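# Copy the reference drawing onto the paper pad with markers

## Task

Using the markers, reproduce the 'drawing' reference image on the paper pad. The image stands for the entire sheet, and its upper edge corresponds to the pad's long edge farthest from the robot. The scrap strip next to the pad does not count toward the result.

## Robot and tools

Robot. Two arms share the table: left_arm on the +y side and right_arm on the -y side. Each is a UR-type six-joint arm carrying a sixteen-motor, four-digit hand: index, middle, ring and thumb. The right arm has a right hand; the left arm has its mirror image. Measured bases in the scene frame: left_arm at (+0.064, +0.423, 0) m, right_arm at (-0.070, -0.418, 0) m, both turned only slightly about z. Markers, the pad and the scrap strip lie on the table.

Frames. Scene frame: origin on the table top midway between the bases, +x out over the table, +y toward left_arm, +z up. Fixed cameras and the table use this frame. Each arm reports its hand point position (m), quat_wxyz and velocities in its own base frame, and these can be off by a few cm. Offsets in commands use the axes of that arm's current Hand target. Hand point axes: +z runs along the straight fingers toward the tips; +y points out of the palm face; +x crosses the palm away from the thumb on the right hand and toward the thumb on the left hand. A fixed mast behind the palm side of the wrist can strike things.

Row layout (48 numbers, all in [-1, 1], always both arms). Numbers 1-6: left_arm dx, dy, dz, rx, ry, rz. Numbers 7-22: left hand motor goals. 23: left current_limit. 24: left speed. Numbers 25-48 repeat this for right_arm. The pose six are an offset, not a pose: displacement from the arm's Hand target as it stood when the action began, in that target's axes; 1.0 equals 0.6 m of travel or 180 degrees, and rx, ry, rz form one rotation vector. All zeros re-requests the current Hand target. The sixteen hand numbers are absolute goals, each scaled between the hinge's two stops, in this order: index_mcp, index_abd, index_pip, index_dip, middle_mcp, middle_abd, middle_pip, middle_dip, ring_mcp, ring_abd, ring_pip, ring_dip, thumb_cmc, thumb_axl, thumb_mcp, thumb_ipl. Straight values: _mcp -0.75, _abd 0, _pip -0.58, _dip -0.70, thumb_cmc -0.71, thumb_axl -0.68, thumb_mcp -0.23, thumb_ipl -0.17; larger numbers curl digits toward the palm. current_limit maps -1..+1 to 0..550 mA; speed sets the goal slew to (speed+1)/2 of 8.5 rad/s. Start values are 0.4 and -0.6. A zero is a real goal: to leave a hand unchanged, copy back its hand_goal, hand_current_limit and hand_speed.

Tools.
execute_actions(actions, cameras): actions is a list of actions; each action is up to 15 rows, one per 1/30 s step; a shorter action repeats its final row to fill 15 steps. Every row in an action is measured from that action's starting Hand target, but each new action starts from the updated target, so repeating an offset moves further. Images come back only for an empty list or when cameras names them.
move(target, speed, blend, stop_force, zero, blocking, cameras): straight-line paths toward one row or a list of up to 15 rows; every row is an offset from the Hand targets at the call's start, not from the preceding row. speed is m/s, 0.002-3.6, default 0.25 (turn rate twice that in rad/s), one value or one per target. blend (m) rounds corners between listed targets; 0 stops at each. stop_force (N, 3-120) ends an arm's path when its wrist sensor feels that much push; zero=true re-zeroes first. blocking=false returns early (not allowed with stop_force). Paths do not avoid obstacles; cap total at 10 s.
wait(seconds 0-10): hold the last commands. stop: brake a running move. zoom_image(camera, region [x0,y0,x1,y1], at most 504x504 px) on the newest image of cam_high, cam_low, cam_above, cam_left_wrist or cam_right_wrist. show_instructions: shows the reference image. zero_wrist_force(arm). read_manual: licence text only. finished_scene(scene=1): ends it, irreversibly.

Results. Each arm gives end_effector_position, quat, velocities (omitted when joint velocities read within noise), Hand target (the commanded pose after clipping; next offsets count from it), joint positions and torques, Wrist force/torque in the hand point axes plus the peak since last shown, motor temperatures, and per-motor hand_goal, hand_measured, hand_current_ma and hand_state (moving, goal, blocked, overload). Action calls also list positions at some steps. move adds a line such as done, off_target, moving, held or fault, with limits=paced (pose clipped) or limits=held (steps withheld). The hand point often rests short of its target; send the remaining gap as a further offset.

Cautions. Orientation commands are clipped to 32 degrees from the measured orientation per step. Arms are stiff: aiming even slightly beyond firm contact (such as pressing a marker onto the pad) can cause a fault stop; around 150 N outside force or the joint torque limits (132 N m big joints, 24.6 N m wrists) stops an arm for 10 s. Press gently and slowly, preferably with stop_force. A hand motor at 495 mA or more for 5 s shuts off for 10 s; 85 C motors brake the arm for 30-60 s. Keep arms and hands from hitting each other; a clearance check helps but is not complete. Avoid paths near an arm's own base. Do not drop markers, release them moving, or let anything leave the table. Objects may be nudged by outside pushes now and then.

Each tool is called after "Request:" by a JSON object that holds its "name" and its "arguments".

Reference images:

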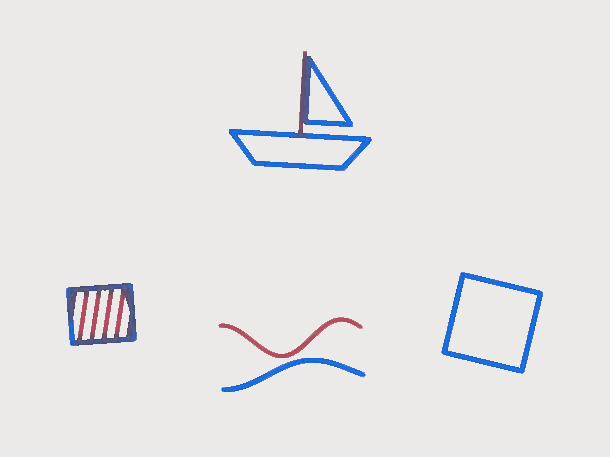

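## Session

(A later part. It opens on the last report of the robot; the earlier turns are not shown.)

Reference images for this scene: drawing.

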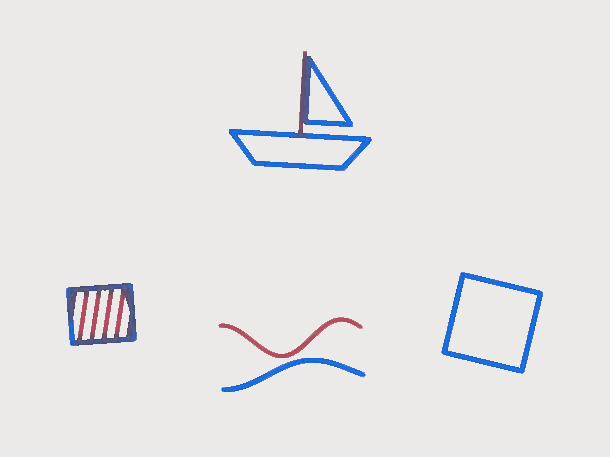

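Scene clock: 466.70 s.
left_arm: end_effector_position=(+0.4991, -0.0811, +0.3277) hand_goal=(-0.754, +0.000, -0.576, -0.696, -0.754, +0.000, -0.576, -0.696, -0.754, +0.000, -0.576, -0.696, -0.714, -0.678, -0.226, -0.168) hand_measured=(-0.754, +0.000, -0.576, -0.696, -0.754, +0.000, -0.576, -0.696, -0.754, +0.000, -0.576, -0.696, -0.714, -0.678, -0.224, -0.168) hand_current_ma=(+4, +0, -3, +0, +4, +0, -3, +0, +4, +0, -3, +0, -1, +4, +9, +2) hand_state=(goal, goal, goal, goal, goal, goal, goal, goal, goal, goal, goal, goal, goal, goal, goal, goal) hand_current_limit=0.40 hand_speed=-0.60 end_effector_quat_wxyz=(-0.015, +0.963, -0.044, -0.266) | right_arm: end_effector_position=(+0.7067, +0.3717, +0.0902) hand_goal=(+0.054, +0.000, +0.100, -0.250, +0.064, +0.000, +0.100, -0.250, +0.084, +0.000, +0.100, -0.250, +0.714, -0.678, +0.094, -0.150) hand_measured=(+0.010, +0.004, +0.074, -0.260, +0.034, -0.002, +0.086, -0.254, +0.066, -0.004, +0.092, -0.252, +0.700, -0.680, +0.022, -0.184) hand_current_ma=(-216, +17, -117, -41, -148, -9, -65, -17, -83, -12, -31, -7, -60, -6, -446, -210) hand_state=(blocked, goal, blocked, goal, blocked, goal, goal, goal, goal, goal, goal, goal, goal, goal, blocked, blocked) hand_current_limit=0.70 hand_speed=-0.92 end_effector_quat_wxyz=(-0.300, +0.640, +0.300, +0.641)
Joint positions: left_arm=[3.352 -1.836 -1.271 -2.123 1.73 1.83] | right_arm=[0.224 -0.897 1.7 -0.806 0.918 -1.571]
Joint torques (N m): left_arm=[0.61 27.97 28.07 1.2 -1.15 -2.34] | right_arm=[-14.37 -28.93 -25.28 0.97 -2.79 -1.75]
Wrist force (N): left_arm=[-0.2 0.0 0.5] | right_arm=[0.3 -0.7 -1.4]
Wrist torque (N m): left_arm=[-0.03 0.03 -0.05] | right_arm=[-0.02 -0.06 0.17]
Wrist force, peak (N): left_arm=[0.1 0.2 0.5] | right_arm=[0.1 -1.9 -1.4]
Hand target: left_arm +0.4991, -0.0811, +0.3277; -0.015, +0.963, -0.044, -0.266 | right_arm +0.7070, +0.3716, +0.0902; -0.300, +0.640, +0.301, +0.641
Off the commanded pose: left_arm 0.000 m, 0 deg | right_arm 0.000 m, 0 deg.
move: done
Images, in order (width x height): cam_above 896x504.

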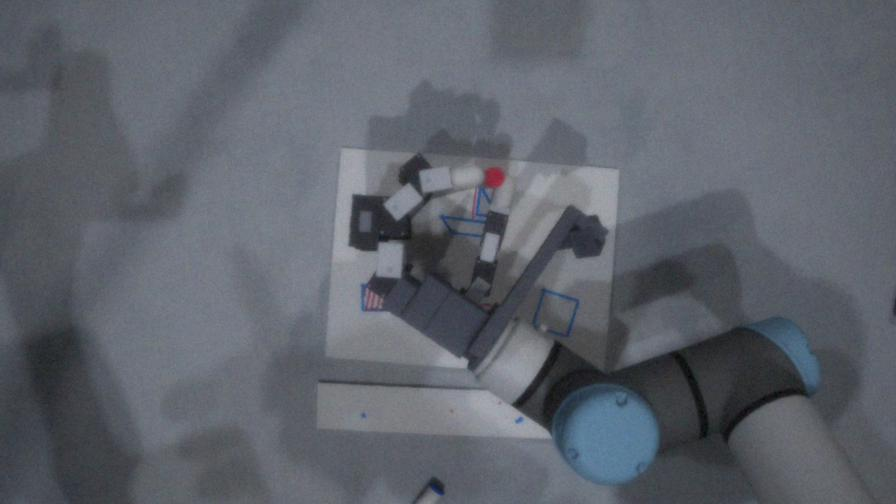

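Request:
{"name": "move", "arguments": {"target": [0,0,0,0,0,0,-0.754,0,-0.576,-0.696,-0.754,0,-0.576,-0.696,-0.754,0,-0.576,-0.696,-0.714,-0.678,-0.226,-0.168,0.4,-0.6,-0.0225,0,0,0,0,0,0.055,0,0.10,-0.25,0.065,0,0.10,-0.25,0.085,0,0.10,-0.25,0.714,-0.678,0.095,-0.15,0.7,-0.92], "speed": 0.011, "stop_force": 3}}

Request:
{"name": "move", "arguments": {"target": [[0,0,0,0,0,0,-0.754,0,-0.576,-0.696,-0.754,0,-0.576,-0.696,-0.754,0,-0.576,-0.696,-0.714,-0.678,-0.226,-0.168,0.4,-0.6,-0.0002,-0.0604,-0.0322,0,0,0,0.055,0,0.10,-0.25,0.065,0,0.10,-0.25,0.085,0,0.10,-0.25,0.714,-0.678,0.095,-0.15,0.7,-0.92],
[0,0,0,0,0,0,-0.754,0,-0.576,-0.696,-0.754,0,-0.576,-0.696,-0.754,0,-0.576,-0.696,-0.714,-0.678,-0.226,-0.168,0.4,-0.6,0.04,-0.0604,-0.0322,0,0,0,0.055,0,0.10,-0.25,0.065,0,0.10,-0.25,0.085,0,0.10,-0.25,0.714,-0.678,0.095,-0.15,0.7,-0.92],
[0,0,0,0,0,0,-0.754,0,-0.576,-0.696,-0.754,0,-0.576,-0.696,-0.754,0,-0.576,-0.696,-0.714,-0.678,-0.226,-0.168,0.4,-0.6,0.06,-0.02,-0.42,0,0,0,0.055,0,0.10,-0.25,0.065,0,0.10,-0.25,0.085,0,0.10,-0.25,0.714,-0.678,0.095,-0.15,0.7,-0.92]], "speed": [0.045,0.06,0.25], "cameras": ["cam_above","cam_high"]}}

Request:
{"name": "zoom_image", "arguments": {"camera": "cam_above", "region": [320, 140, 630, 385]}}

Request:
{"name": "zoom_image", "arguments": {"camera": "cam_above", "region": [350, 270, 410, 330]}}

Request:
{"name": "zoom_image", "arguments": {"camera": "cam_above", "region": [430, 170, 520, 245]}}

Scene clock: 470.17 s.
left_arm: end_effector_position=(+0.4991, -0.0811, +0.3277) hand_goal=(-0.754, +0.000, -0.576, -0.696, -0.754, +0.000, -0.576, -0.696, -0.754, +0.000, -0.576, -0.696, -0.714, -0.678, -0.226, -0.168) hand_measured=(-0.754, +0.000, -0.576, -0.696, -0.754, +0.000, -0.576, -0.696, -0.754, +0.000, -0.576, -0.696, -0.714, -0.678, -0.224, -0.168) hand_current_ma=(+4, +0, -3, +0, +4, +0, -3, +0, +4, +0, -3, +0, -1, +4, +9, +2) hand_state=(goal, goal, goal, goal, goal, goal, goal, goal, goal, goal, goal, goal, goal, goal, goal, goal) hand_current_limit=0.40 hand_speed=-0.60 end_effector_quat_wxyz=(-0.015, +0.963, -0.044, -0.266) | right_arm: end_effector_position=(+0.7070, +0.3716, +0.0790) hand_goal=(+0.054, +0.000, +0.100, -0.250, +0.064, +0.000, +0.100, -0.250, +0.084, +0.000, +0.100, -0.250, +0.714, -0.678, +0.094, -0.150) hand_measured=(+0.010, +0.010, +0.074, -0.260, +0.034, +0.002, +0.086, -0.254, +0.066, +0.000, +0.092, -0.252, +0.702, -0.680, +0.022, -0.184) hand_current_ma=(-216, +35, -117, -41, -148, +8, -65, -17, -83, -2, -31, -7, -50, -6, -446, -210) hand_state=(blocked, goal, blocked, goal, blocked, goal, goal, goal, goal, goal, goal, goal, goal, goal, blocked, blocked) hand_current_limit=0.70 hand_speed=-0.92 end_effector_quat_wxyz=(-0.300, +0.639, +0.301, +0.641)
Joint positions: left_arm=[3.352 -1.836 -1.271 -2.123 1.73 1.83] | right_arm=[0.224 -0.877 1.703 -0.828 0.917 -1.571]
Joint torques (N m): left_arm=[0.52 28.69 27.7 1.24 -1.27 -2.23] | right_arm=[-12.58 -51.47 -20.65 1.42 -2.36 0]
Wrist force (N): left_arm=[0.1 0.0 0.5] | right_arm=[1.9 -0.8 -1.5]
Wrist torque (N m): left_arm=[-0.03 -0.01 -0.02] | right_arm=[-0.05 -0.13 0.13]
Wrist force, peak (N): left_arm=[0.2 0.0 0.6] | right_arm=[4.1 -1.5 -1.7]
Hand target: left_arm +0.4991, -0.0811, +0.3277; -0.015, +0.963, -0.044, -0.266 | right_arm +0.7070, +0.3716, +0.0790; -0.300, +0.639, +0.301, +0.641 (not the last commanded pose)
Off the commanded pose: left_arm 0.000 m, 0 deg | right_arm 0.002 m, 0 deg.
move: contact (right_arm)

Scene clock: 474.13 s.
left_arm: end_effector_position=(+0.4991, -0.0811, +0.3277) hand_goal=(-0.754, +0.000, -0.576, -0.696, -0.754, +0.000, -0.576, -0.696, -0.754, +0.000, -0.576, -0.696, -0.714, -0.678, -0.226, -0.168) hand_measured=(-0.754, +0.000, -0.576, -0.696, -0.754, +0.000, -0.576, -0.696, -0.754, +0.000, -0.576, -0.696, -0.714, -0.678, -0.224, -0.168) hand_current_ma=(+4, +0, -3, +0, +4, +0, -3, +0, +4, +0, -3, +0, -1, +4, +9, +2) hand_state=(goal, goal, goal, goal, goal, goal, goal, goal, goal, goal, goal, goal, goal, goal, goal, goal) hand_current_limit=0.40 hand_speed=-0.60 end_effector_quat_wxyz=(-0.015, +0.963, -0.044, -0.266) | right_arm: end_effector_position=(+0.5367, +0.1855, +0.1146) hand_goal=(+0.054, +0.000, +0.100, -0.250, +0.064, +0.000, +0.100, -0.250, +0.084, +0.000, +0.100, -0.250, +0.714, -0.678, +0.094, -0.150) hand_measured=(+0.010, +0.004, +0.074, -0.260, +0.034, -0.002, +0.086, -0.254, +0.066, -0.004, +0.094, -0.252, +0.700, -0.680, +0.022, -0.184) hand_current_ma=(-216, +17, -117, -45, -148, -9, -65, -17, -83, -13, -25, -7, -60, -6, -446, -210) hand_state=(blocked, goal, blocked, goal, blocked, goal, goal, goal, goal, goal, goal, goal, goal, goal, blocked, blocked) hand_current_limit=0.70 hand_speed=-0.92 end_effector_quat_wxyz=(-0.300, +0.640, +0.301, +0.641)
Joint positions: left_arm=[3.352 -1.836 -1.271 -2.123 1.73 1.83] | right_arm=[-0.223 -1.325 2.364 -1.043 0.471 -1.569]
Joint torques (N m): left_arm=[0.01 27.58 27.86 1.15 -1.25 -2.56] | right_arm=[-12.94 -31.89 -0.63 -3.9 -2.72 1.06]
Wrist force (N): left_arm=[-0.1 0.1 0.3] | right_arm=[0.0 -0.5 -1.2]
Wrist torque (N m): left_arm=[0.00 0.01 -0.04] | right_arm=[-0.02 -0.05 0.15]
Wrist force, peak (N): left_arm=[-0.2 -0.1 0.6] | right_arm=[2.2 -0.5 -1.3]
Hand target: left_arm +0.4991, -0.0811, +0.3277; -0.015, +0.963, -0.044, -0.266 | right_arm +0.5366, +0.1854, +0.1146; -0.300, +0.639, +0.301, +0.641
Off the commanded pose: left_arm 0.000 m, 0 deg | right_arm 0.000 m, 0 deg.
move: done
Images, in order (width x height): cam_high 896x504, cam_above 896x504.

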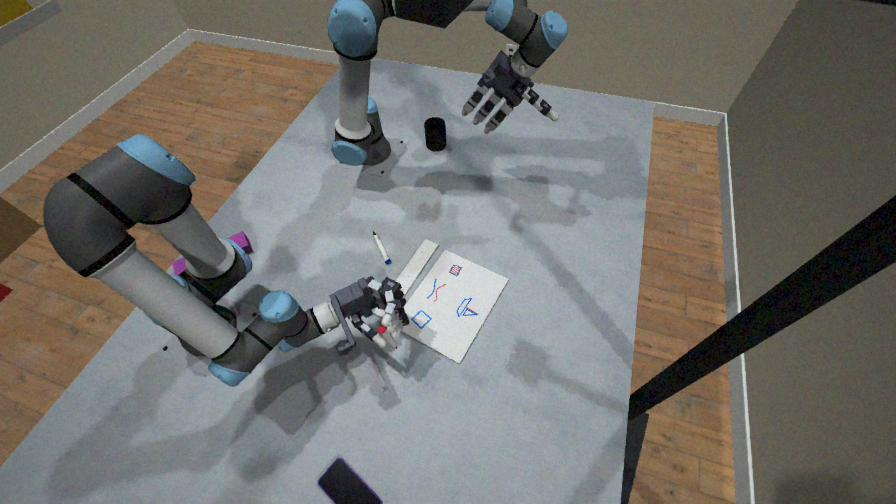

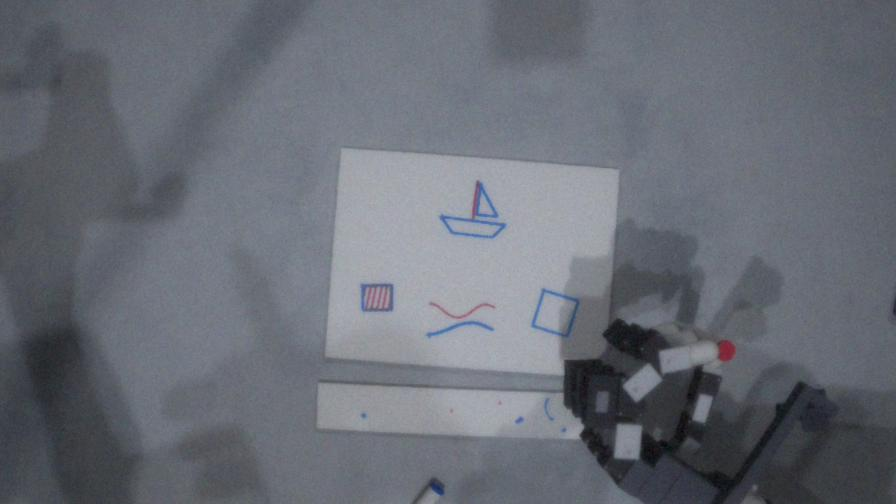

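Scaled by 1.626 from the camera's 896x504 image, which has a finer 1280x720 frame.

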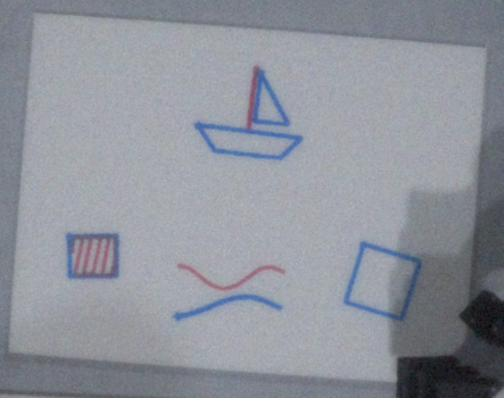

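Scaled by 8.400 from the camera's 896x504 image, which has a finer 1280x720 frame.

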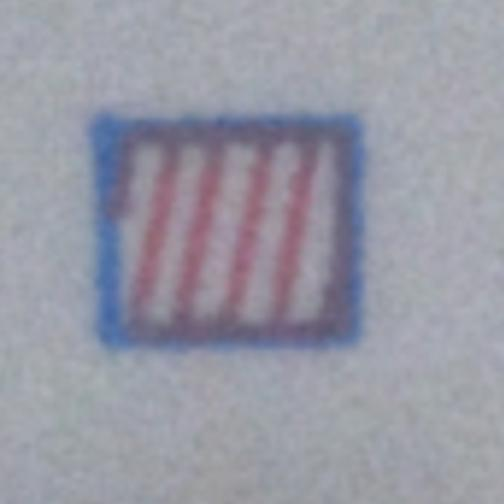

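Scaled by 5.600 from the camera's 896x504 image, which has a finer 1280x720 frame.

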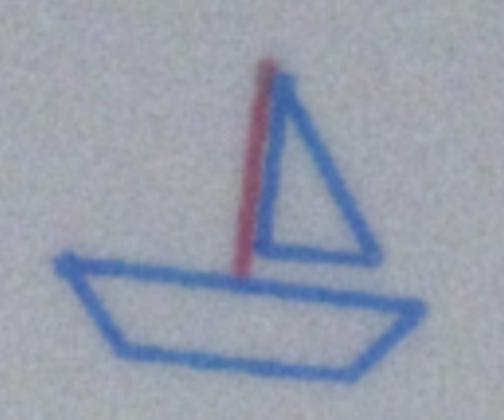

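Request:
{"name": "move", "arguments": {"target": [0,0,0,0,0,0,-0.754,0,-0.576,-0.696,-0.754,0,-0.576,-0.696,-0.754,0,-0.576,-0.696,-0.714,-0.678,-0.226,-0.168,0.4,-0.6,0.0833,0.0015,0.033,0,0,0.5,0.055,0,0.10,-0.25,0.065,0,0.10,-0.25,0.085,0,0.10,-0.25,0.714,-0.678,0.095,-0.15,0.7,-0.92], "speed": 0.35}}

Request:
{"name": "move", "arguments": {"target": [0,0,0,0,0,0,-0.754,0,-0.576,-0.696,-0.754,0,-0.576,-0.696,-0.754,0,-0.576,-0.696,-0.714,-0.678,-0.226,-0.168,0.4,-0.6,0.2002,0.075,-0.2073,0,0.2222,0,0.055,0,0.10,-0.25,0.065,0,0.10,-0.25,0.085,0,0.10,-0.25,0.714,-0.678,0.095,-0.15,0.7,-0.92], "speed": 0.25}}

Request:
{"name": "move", "arguments": {"target": [0,0,0,0,0,0,-0.754,0,-0.576,-0.696,-0.754,0,-0.576,-0.696,-0.754,0,-0.576,-0.696,-0.714,-0.678,-0.226,-0.168,0.4,-0.6,0,0.1083,0,-0.1222,0,0,0.055,0,0.10,-0.25,0.065,0,0.10,-0.25,0.085,0,0.10,-0.25,0.714,-0.678,0.095,-0.15,0.7,-0.92], "speed": 0.15, "cameras": ["cam_above","cam_high"]}}

Scene clock: 479.83 s.
left_arm: end_effector_position=(+0.4991, -0.0811, +0.3277) hand_goal=(-0.754, +0.000, -0.576, -0.696, -0.754, +0.000, -0.576, -0.696, -0.754, +0.000, -0.576, -0.696, -0.714, -0.678, -0.226, -0.168) hand_measured=(-0.754, +0.000, -0.576, -0.696, -0.754, +0.000, -0.576, -0.696, -0.754, +0.000, -0.576, -0.696, -0.714, -0.678, -0.224, -0.168) hand_current_ma=(+4, +0, -3, +0, +4, +0, -3, +0, +4, +0, -3, +0, -1, +4, +9, +2) hand_state=(goal, goal, goal, goal, goal, goal, goal, goal, goal, goal, goal, goal, goal, goal, goal, goal) hand_current_limit=0.40 hand_speed=-0.60 end_effector_quat_wxyz=(-0.015, +0.963, -0.044, -0.266) | right_arm: end_effector_position=(+0.5499, +0.2000, +0.1646) hand_goal=(+0.054, +0.000, +0.100, -0.250, +0.064, +0.000, +0.100, -0.250, +0.084, +0.000, +0.100, -0.250, +0.714, -0.678, +0.094, -0.150) hand_measured=(+0.010, +0.004, +0.074, -0.260, +0.034, -0.002, +0.086, -0.254, +0.066, -0.004, +0.094, -0.252, +0.700, -0.680, +0.022, -0.184) hand_current_ma=(-216, +17, -117, -45, -145, -9, -65, -17, -83, -13, -25, -7, -60, -6, -446, -210) hand_state=(blocked, goal, blocked, goal, blocked, goal, goal, goal, goal, goal, goal, goal, goal, goal, blocked, blocked) hand_current_limit=0.70 hand_speed=-0.92 end_effector_quat_wxyz=(+0.665, -0.665, +0.240, -0.241)
Joint positions: left_arm=[3.352 -1.836 -1.271 -2.123 1.73 1.83] | right_arm=[-0.301 -1.378 2.007 -0.632 0.392 0.002]
Joint torques (N m): left_arm=[0.31 28.12 28.5 1.28 -1.16 -2.24] | right_arm=[-13.52 -12.98 -7.8 -3.35 -2.68 1.21]
Wrist force (N): left_arm=[0.3 0.0 0.3] | right_arm=[-0.1 0.0 -1.2]
Wrist torque (N m): left_arm=[-0.01 -0.03 -0.01] | right_arm=[-0.05 0.16 0.09]
Wrist force, peak (N): left_arm=[0.1 0.2 0.5] | right_arm=[-0.2 -1.1 -1.6]
Hand target: left_arm +0.4991, -0.0811, +0.3277; -0.015, +0.963, -0.044, -0.266 | right_arm +0.5499, +0.2000, +0.1646; +0.665, -0.665, +0.240, -0.241
Off the commanded pose: left_arm 0.000 m, 0 deg | right_arm 0.000 m, 0 deg.
move: done

Scene clock: 481.97 s.
left_arm: end_effector_position=(+0.4991, -0.0811, +0.3277) hand_goal=(-0.754, +0.000, -0.576, -0.696, -0.754, +0.000, -0.576, -0.696, -0.754, +0.000, -0.576, -0.696, -0.714, -0.678, -0.226, -0.168) hand_measured=(-0.754, +0.000, -0.576, -0.696, -0.754, +0.000, -0.576, -0.696, -0.754, +0.000, -0.576, -0.696, -0.714, -0.678, -0.224, -0.168) hand_current_ma=(+4, +0, -3, +0, +4, +0, -3, +0, +4, +0, -3, +0, -1, +4, +9, +2) hand_state=(goal, goal, goal, goal, goal, goal, goal, goal, goal, goal, goal, goal, goal, goal, goal, goal) hand_current_limit=0.40 hand_speed=-0.60 end_effector_quat_wxyz=(-0.015, +0.963, -0.044, -0.266) | right_arm: end_effector_position=(+0.5629, +0.0277, +0.1196) hand_goal=(+0.054, +0.000, +0.100, -0.250, +0.064, +0.000, +0.100, -0.250, +0.084, +0.000, +0.100, -0.250, +0.714, -0.678, +0.094, -0.150) hand_measured=(+0.010, +0.004, +0.074, -0.260, +0.034, -0.002, +0.086, -0.254, +0.066, -0.004, +0.094, -0.252, +0.700, -0.680, +0.022, -0.184) hand_current_ma=(-216, +17, -117, -45, -144, -9, -65, -17, -83, -13, -25, -7, -60, -6, -446, -210) hand_state=(blocked, goal, blocked, goal, blocked, goal, goal, goal, goal, goal, goal, goal, goal, goal, blocked, blocked) hand_current_limit=0.70 hand_speed=-0.92 end_effector_quat_wxyz=(+0.543, -0.542, +0.453, -0.453)
Joint positions: left_arm=[3.352 -1.836 -1.271 -2.123 1.73 1.83] | right_arm=[-0.504 -1.471 2.271 -0.803 0.887 0.002]
Joint torques (N m): left_arm=[0.26 27.63 28.27 1.05 -1.18 -2.43] | right_arm=[-13.14 -6.37 -5.02 -4.25 2.63 1.2]
Wrist force (N): left_arm=[0.0 -0.1 0.3] | right_arm=[-0.2 -0.1 -1.2]
Wrist torque (N m): left_arm=[-0.03 0.00 -0.03] | right_arm=[-0.06 0.17 0.09]
Wrist force, peak (N): left_arm=[0.0 0.0 0.6] | right_arm=[0.2 0.3 -1.8]
Hand target: left_arm +0.4991, -0.0811, +0.3277; -0.015, +0.963, -0.044, -0.266 | right_arm +0.5629, +0.0276, +0.1196; +0.543, -0.542, +0.453, -0.454
Off the commanded pose: left_arm 0.000 m, 0 deg | right_arm 0.000 m, 0 deg.
move: done

Scene clock: 483.97 s.
left_arm: end_effector_position=(+0.4991, -0.0811, +0.3277) hand_goal=(-0.754, +0.000, -0.576, -0.696, -0.754, +0.000, -0.576, -0.696, -0.754, +0.000, -0.576, -0.696, -0.714, -0.678, -0.226, -0.168) hand_measured=(-0.754, +0.000, -0.576, -0.696, -0.754, +0.000, -0.576, -0.696, -0.754, +0.000, -0.576, -0.696, -0.714, -0.678, -0.224, -0.168) hand_current_ma=(+4, +0, -3, +0, +4, +0, -3, +0, +4, +0, -3, +0, -1, +4, +9, +2) hand_state=(goal, goal, goal, goal, goal, goal, goal, goal, goal, goal, goal, goal, goal, goal, goal, goal) hand_current_limit=0.40 hand_speed=-0.60 end_effector_quat_wxyz=(-0.015, +0.963, -0.044, -0.266) | right_arm: end_effector_position=(+0.5630, +0.0276, +0.0547) hand_goal=(+0.054, +0.000, +0.100, -0.250, +0.064, +0.000, +0.100, -0.250, +0.084, +0.000, +0.100, -0.250, +0.714, -0.678, +0.094, -0.150) hand_measured=(+0.010, +0.004, +0.074, -0.260, +0.034, -0.002, +0.086, -0.254, +0.066, -0.004, +0.094, -0.252, +0.700, -0.680, +0.022, -0.184) hand_current_ma=(-216, +17, -117, -45, -144, -9, -65, -17, -83, -13, -27, -7, -60, -6, -446, -210) hand_state=(blocked, goal, blocked, goal, blocked, goal, goal, goal, goal, goal, goal, goal, goal, goal, blocked, blocked) hand_current_limit=0.70 hand_speed=-0.92 end_effector_quat_wxyz=(-0.430, +0.636, -0.531, +0.359)
Joint positions: left_arm=[3.352 -1.836 -1.271 -2.123 1.73 1.83] | right_arm=[-0.419 -1.29 2.022 -0.28 1.021 -0.249]
Joint torques (N m): left_arm=[-0.05 27.46 27.82 1.21 -1.38 -2.43] | right_arm=[12.22 -15.33 -25.15 2.34 2.38 -1.61]
Wrist force (N): left_arm=[0.0 0.0 0.2] | right_arm=[0.0 0.0 -0.7]
Wrist torque (N m): left_arm=[0.00 0.01 -0.03] | right_arm=[0.04 0.09 0.19]
Wrist force, peak (N): left_arm=[0.1 -0.2 0.5] | right_arm=[0.0 -0.2 -1.5]
Hand target: left_arm +0.4991, -0.0811, +0.3277; -0.015, +0.963, -0.044, -0.266 | right_arm +0.5630, +0.0276, +0.0546; -0.430, +0.636, -0.531, +0.359
Off the commanded pose: left_arm 0.000 m, 0 deg | right_arm 0.000 m, 0 deg.
move: done
Images, in order (width x height): cam_high 896x504, cam_above 896x504.

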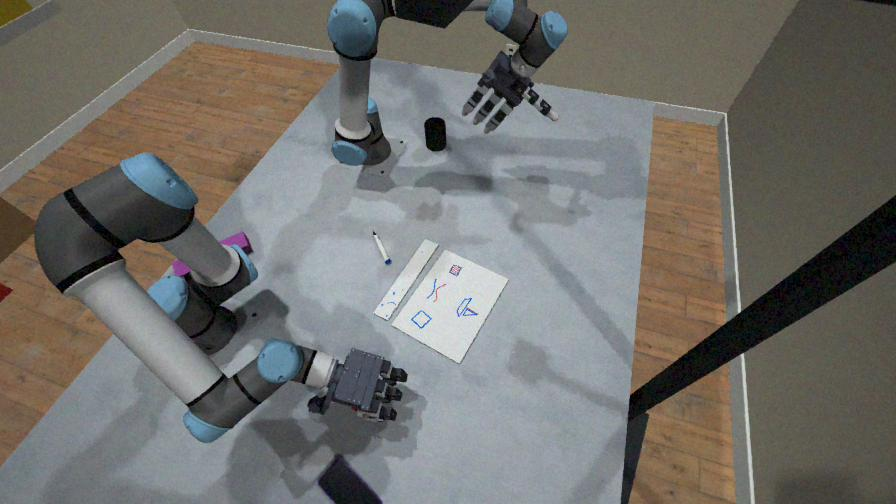

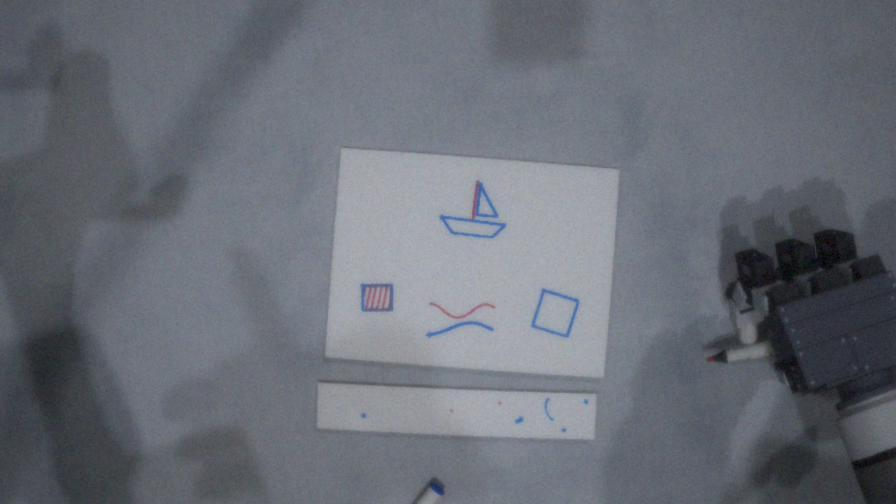

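Request:
{"name": "move", "arguments": {"target": [0,0,0,0,0,0,-0.754,0,-0.576,-0.696,-0.754,0,-0.576,-0.696,-0.754,0,-0.576,-0.696,-0.714,-0.678,-0.226,-0.168,0.4,-0.6,0,0.0433,0.0175,0,0,0,0.055,0,0.10,-0.25,0.065,0,0.10,-0.25,0.085,0,0.10,-0.25,0.714,-0.678,0.095,-0.15,0.7,-0.92], "speed": 0.012, "stop_force": 3}}

Request:
{"name": "move", "arguments": {"target": [[0,0,0,0,0,0,-0.754,0,-0.576,-0.696,-0.754,0,-0.576,-0.696,-0.754,0,-0.576,-0.696,-0.714,-0.678,-0.226,-0.168,0.4,-0.6,0,0,0,0,0,0,-0.02,0,0.10,-0.26,-0.02,0,0.10,-0.26,-0.01,0,0.10,-0.26,0.714,-0.678,0.0,-0.168,0.4,-0.85],
[0,0,0,0,0,0,-0.754,0,-0.576,-0.696,-0.754,0,-0.576,-0.696,-0.754,0,-0.576,-0.696,-0.714,-0.678,-0.226,-0.168,0.4,-0.6,0,-0.00773,-0.00312,0,0,0,-0.0685,0,0.12,-0.262,-0.0685,0,0.12,-0.262,-0.0685,0,0.12,-0.262,0.714,-0.678,-0.03,-0.168,0.4,-0.8],
[0,0,0,0,0,0,-0.754,0,-0.576,-0.696,-0.754,0,-0.576,-0.696,-0.754,0,-0.576,-0.696,-0.714,-0.678,-0.226,-0.168,0.4,-0.6,0,-0.05,-0.0202,0,0,0,-0.342,0,0.27,-0.262,-0.342,0,0.27,-0.262,-0.342,0,0.27,-0.262,0.714,-0.678,-0.112,-0.168,0.4,-0.6],
[0,0,0,0,0,0,-0.754,0,-0.576,-0.696,-0.754,0,-0.576,-0.696,-0.754,0,-0.576,-0.696,-0.714,-0.678,-0.226,-0.168,0.4,-0.6,0,-0.2,-0.08,0,0,0,-0.342,0,0.27,-0.262,-0.342,0,0.27,-0.262,-0.342,0,0.27,-0.262,0.714,-0.678,-0.112,-0.168,0.4,-0.6]], "speed": [0.03,0.03,0.08,0.15], "cameras": ["cam_above","cam_high"]}}

Request:
{"name": "zoom_image", "arguments": {"camera": "cam_above", "region": [320, 140, 630, 385]}}

Scene clock: 488.07 s.
left_arm: end_effector_position=(+0.4991, -0.0811, +0.3277) hand_goal=(-0.754, +0.000, -0.576, -0.696, -0.754, +0.000, -0.576, -0.696, -0.754, +0.000, -0.576, -0.696, -0.714, -0.678, -0.226, -0.168) hand_measured=(-0.754, +0.000, -0.576, -0.696, -0.754, +0.000, -0.576, -0.696, -0.754, +0.000, -0.576, -0.696, -0.714, -0.678, -0.224, -0.168) hand_current_ma=(+4, +0, -3, +0, +4, +0, -3, +0, +4, +0, -3, +0, -1, +4, +9, +2) hand_state=(goal, goal, goal, goal, goal, goal, goal, goal, goal, goal, goal, goal, goal, goal, goal, goal) hand_current_limit=0.40 hand_speed=-0.60 end_effector_quat_wxyz=(-0.015, +0.963, -0.044, -0.266) | right_arm: end_effector_position=(+0.5630, +0.0276, +0.0351) hand_goal=(+0.054, +0.000, +0.100, -0.250, +0.064, +0.000, +0.100, -0.250, +0.084, +0.000, +0.100, -0.250, +0.714, -0.678, +0.094, -0.150) hand_measured=(+0.010, +0.004, +0.084, -0.252, +0.034, -0.002, +0.086, -0.254, +0.066, -0.002, +0.088, -0.254, +0.702, -0.680, +0.022, -0.186) hand_current_ma=(-216, +15, -69, -6, -144, -9, -65, -17, -87, -4, -52, -17, -55, -6, -446, -218) hand_state=(blocked, goal, goal, goal, blocked, goal, goal, goal, goal, goal, goal, goal, goal, goal, blocked, blocked) hand_current_limit=0.70 hand_speed=-0.92 end_effector_quat_wxyz=(-0.430, +0.636, -0.531, +0.359)
Joint positions: left_arm=[3.352 -1.836 -1.271 -2.123 1.73 1.83] | right_arm=[-0.419 -1.254 2.039 -0.333 1.021 -0.249]
Joint torques (N m): left_arm=[-0.44 28.24 29.15 1.29 -1.2 -2.61] | right_arm=[12.59 -37.31 -23.89 2.67 2.26 -0.62]
Wrist force (N): left_arm=[0.1 -0.1 0.4] | right_arm=[-0.4 -0.4 -1.2]
Wrist torque (N m): left_arm=[-0.03 -0.01 -0.02] | right_arm=[0.01 0.12 0.19]
Wrist force, peak (N): left_arm=[0.0 0.2 0.6] | right_arm=[0.5 -3.1 -1.2]
Hand target: left_arm +0.4991, -0.0811, +0.3277; -0.015, +0.963, -0.044, -0.266 | right_arm +0.5630, +0.0276, +0.0351; -0.430, +0.636, -0.531, +0.359 (not the last commanded pose)
Off the commanded pose: left_arm 0.000 m, 0 deg | right_arm 0.008 m, 0 deg.
move: contact (right_arm)

Scene clock: 492.80 s.
left_arm: end_effector_position=(+0.4991, -0.0811, +0.3277) hand_goal=(-0.754, +0.000, -0.576, -0.696, -0.754, +0.000, -0.576, -0.696, -0.754, +0.000, -0.576, -0.696, -0.714, -0.678, -0.226, -0.168) hand_measured=(-0.754, +0.000, -0.576, -0.696, -0.754, +0.000, -0.576, -0.696, -0.754, +0.000, -0.576, -0.696, -0.714, -0.678, -0.224, -0.168) hand_current_ma=(+4, +0, -3, +0, +4, +0, -3, +0, +4, +0, -3, +0, -1, +4, +9, +2) hand_state=(goal, goal, goal, goal, goal, goal, goal, goal, goal, goal, goal, goal, goal, goal, goal, goal) hand_current_limit=0.40 hand_speed=-0.60 end_effector_quat_wxyz=(-0.015, +0.963, -0.044, -0.266) | right_arm: end_effector_position=(+0.5632, +0.0277, +0.1642) hand_goal=(-0.342, +0.000, +0.270, -0.262, -0.342, +0.000, +0.270, -0.262, -0.342, +0.000, +0.270, -0.262, +0.714, -0.678, -0.112, -0.168) hand_measured=(-0.332, +0.002, +0.266, -0.260, -0.332, -0.002, +0.266, -0.260, -0.330, -0.002, +0.266, -0.260, +0.710, -0.680, -0.108, -0.170) hand_current_ma=(+48, +9, -17, +9, +44, -9, -19, +7, +55, -4, -18, +9, -19, -6, +21, -11) hand_state=(goal, goal, goal, goal, goal, goal, goal, goal, goal, goal, goal, goal, goal, goal, goal, goal) hand_current_limit=0.40 hand_speed=-0.60 end_effector_quat_wxyz=(-0.430, +0.636, -0.531, +0.359)
Joint positions: left_arm=[3.352 -1.836 -1.271 -2.123 1.73 1.83] | right_arm=[-0.418 -1.443 1.879 0.016 1.021 -0.249]
Joint torques (N m): left_arm=[-0.23 28.02 28 1.12 -1.24 -2.53] | right_arm=[-13.25 -34.41 -28.07 2.57 -3.14 -1.58]
Wrist force (N): left_arm=[0.1 0.2 0.4] | right_arm=[-0.2 -0.1 -0.6]
Wrist torque (N m): left_arm=[0.01 -0.01 -0.02] | right_arm=[-0.05 0.11 0.18]
Wrist force, peak (N): left_arm=[0.1 0.0 0.7] | right_arm=[-0.1 -0.8 -1.3]
Hand target: left_arm +0.4991, -0.0811, +0.3277; -0.015, +0.963, -0.044, -0.266 | right_arm +0.5632, +0.0277, +0.1643; -0.430, +0.636, -0.531, +0.359
Off the commanded pose: left_arm 0.000 m, 0 deg | right_arm 0.000 m, 0 deg.
move: done
Images, in order (width x height): cam_high 896x504, cam_above 896x504.

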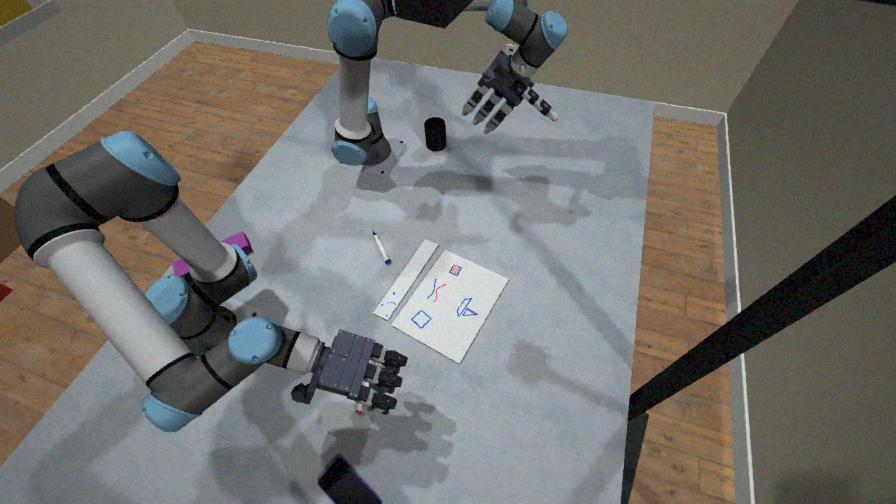

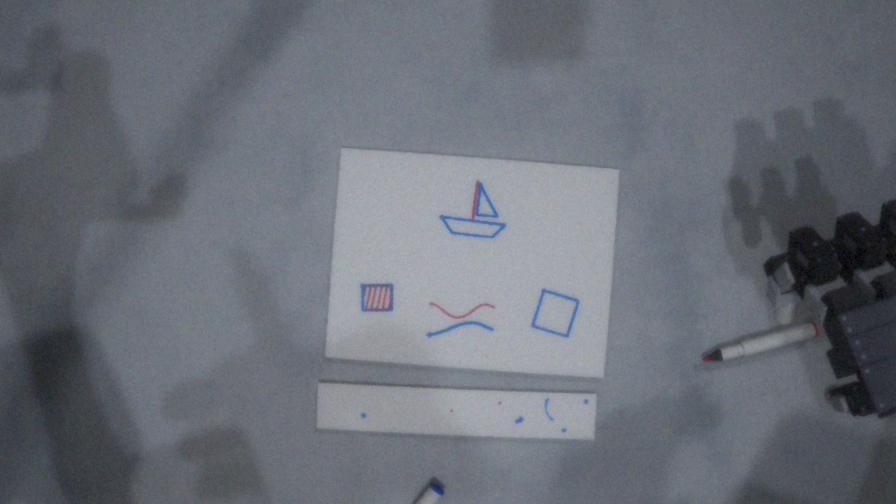

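Scaled by 1.626 from the camera's 896x504 image, which has a finer 1280x720 frame.

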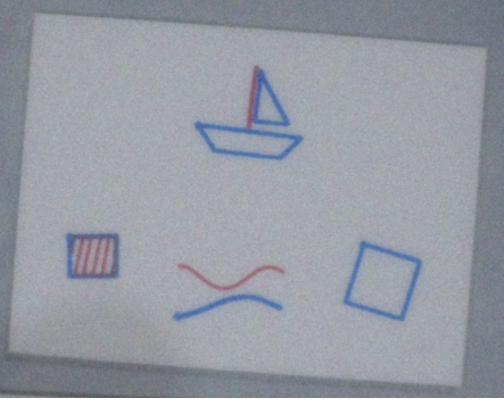

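Request:
{"name": "finished_scene", "arguments": {}}

The scene is finished.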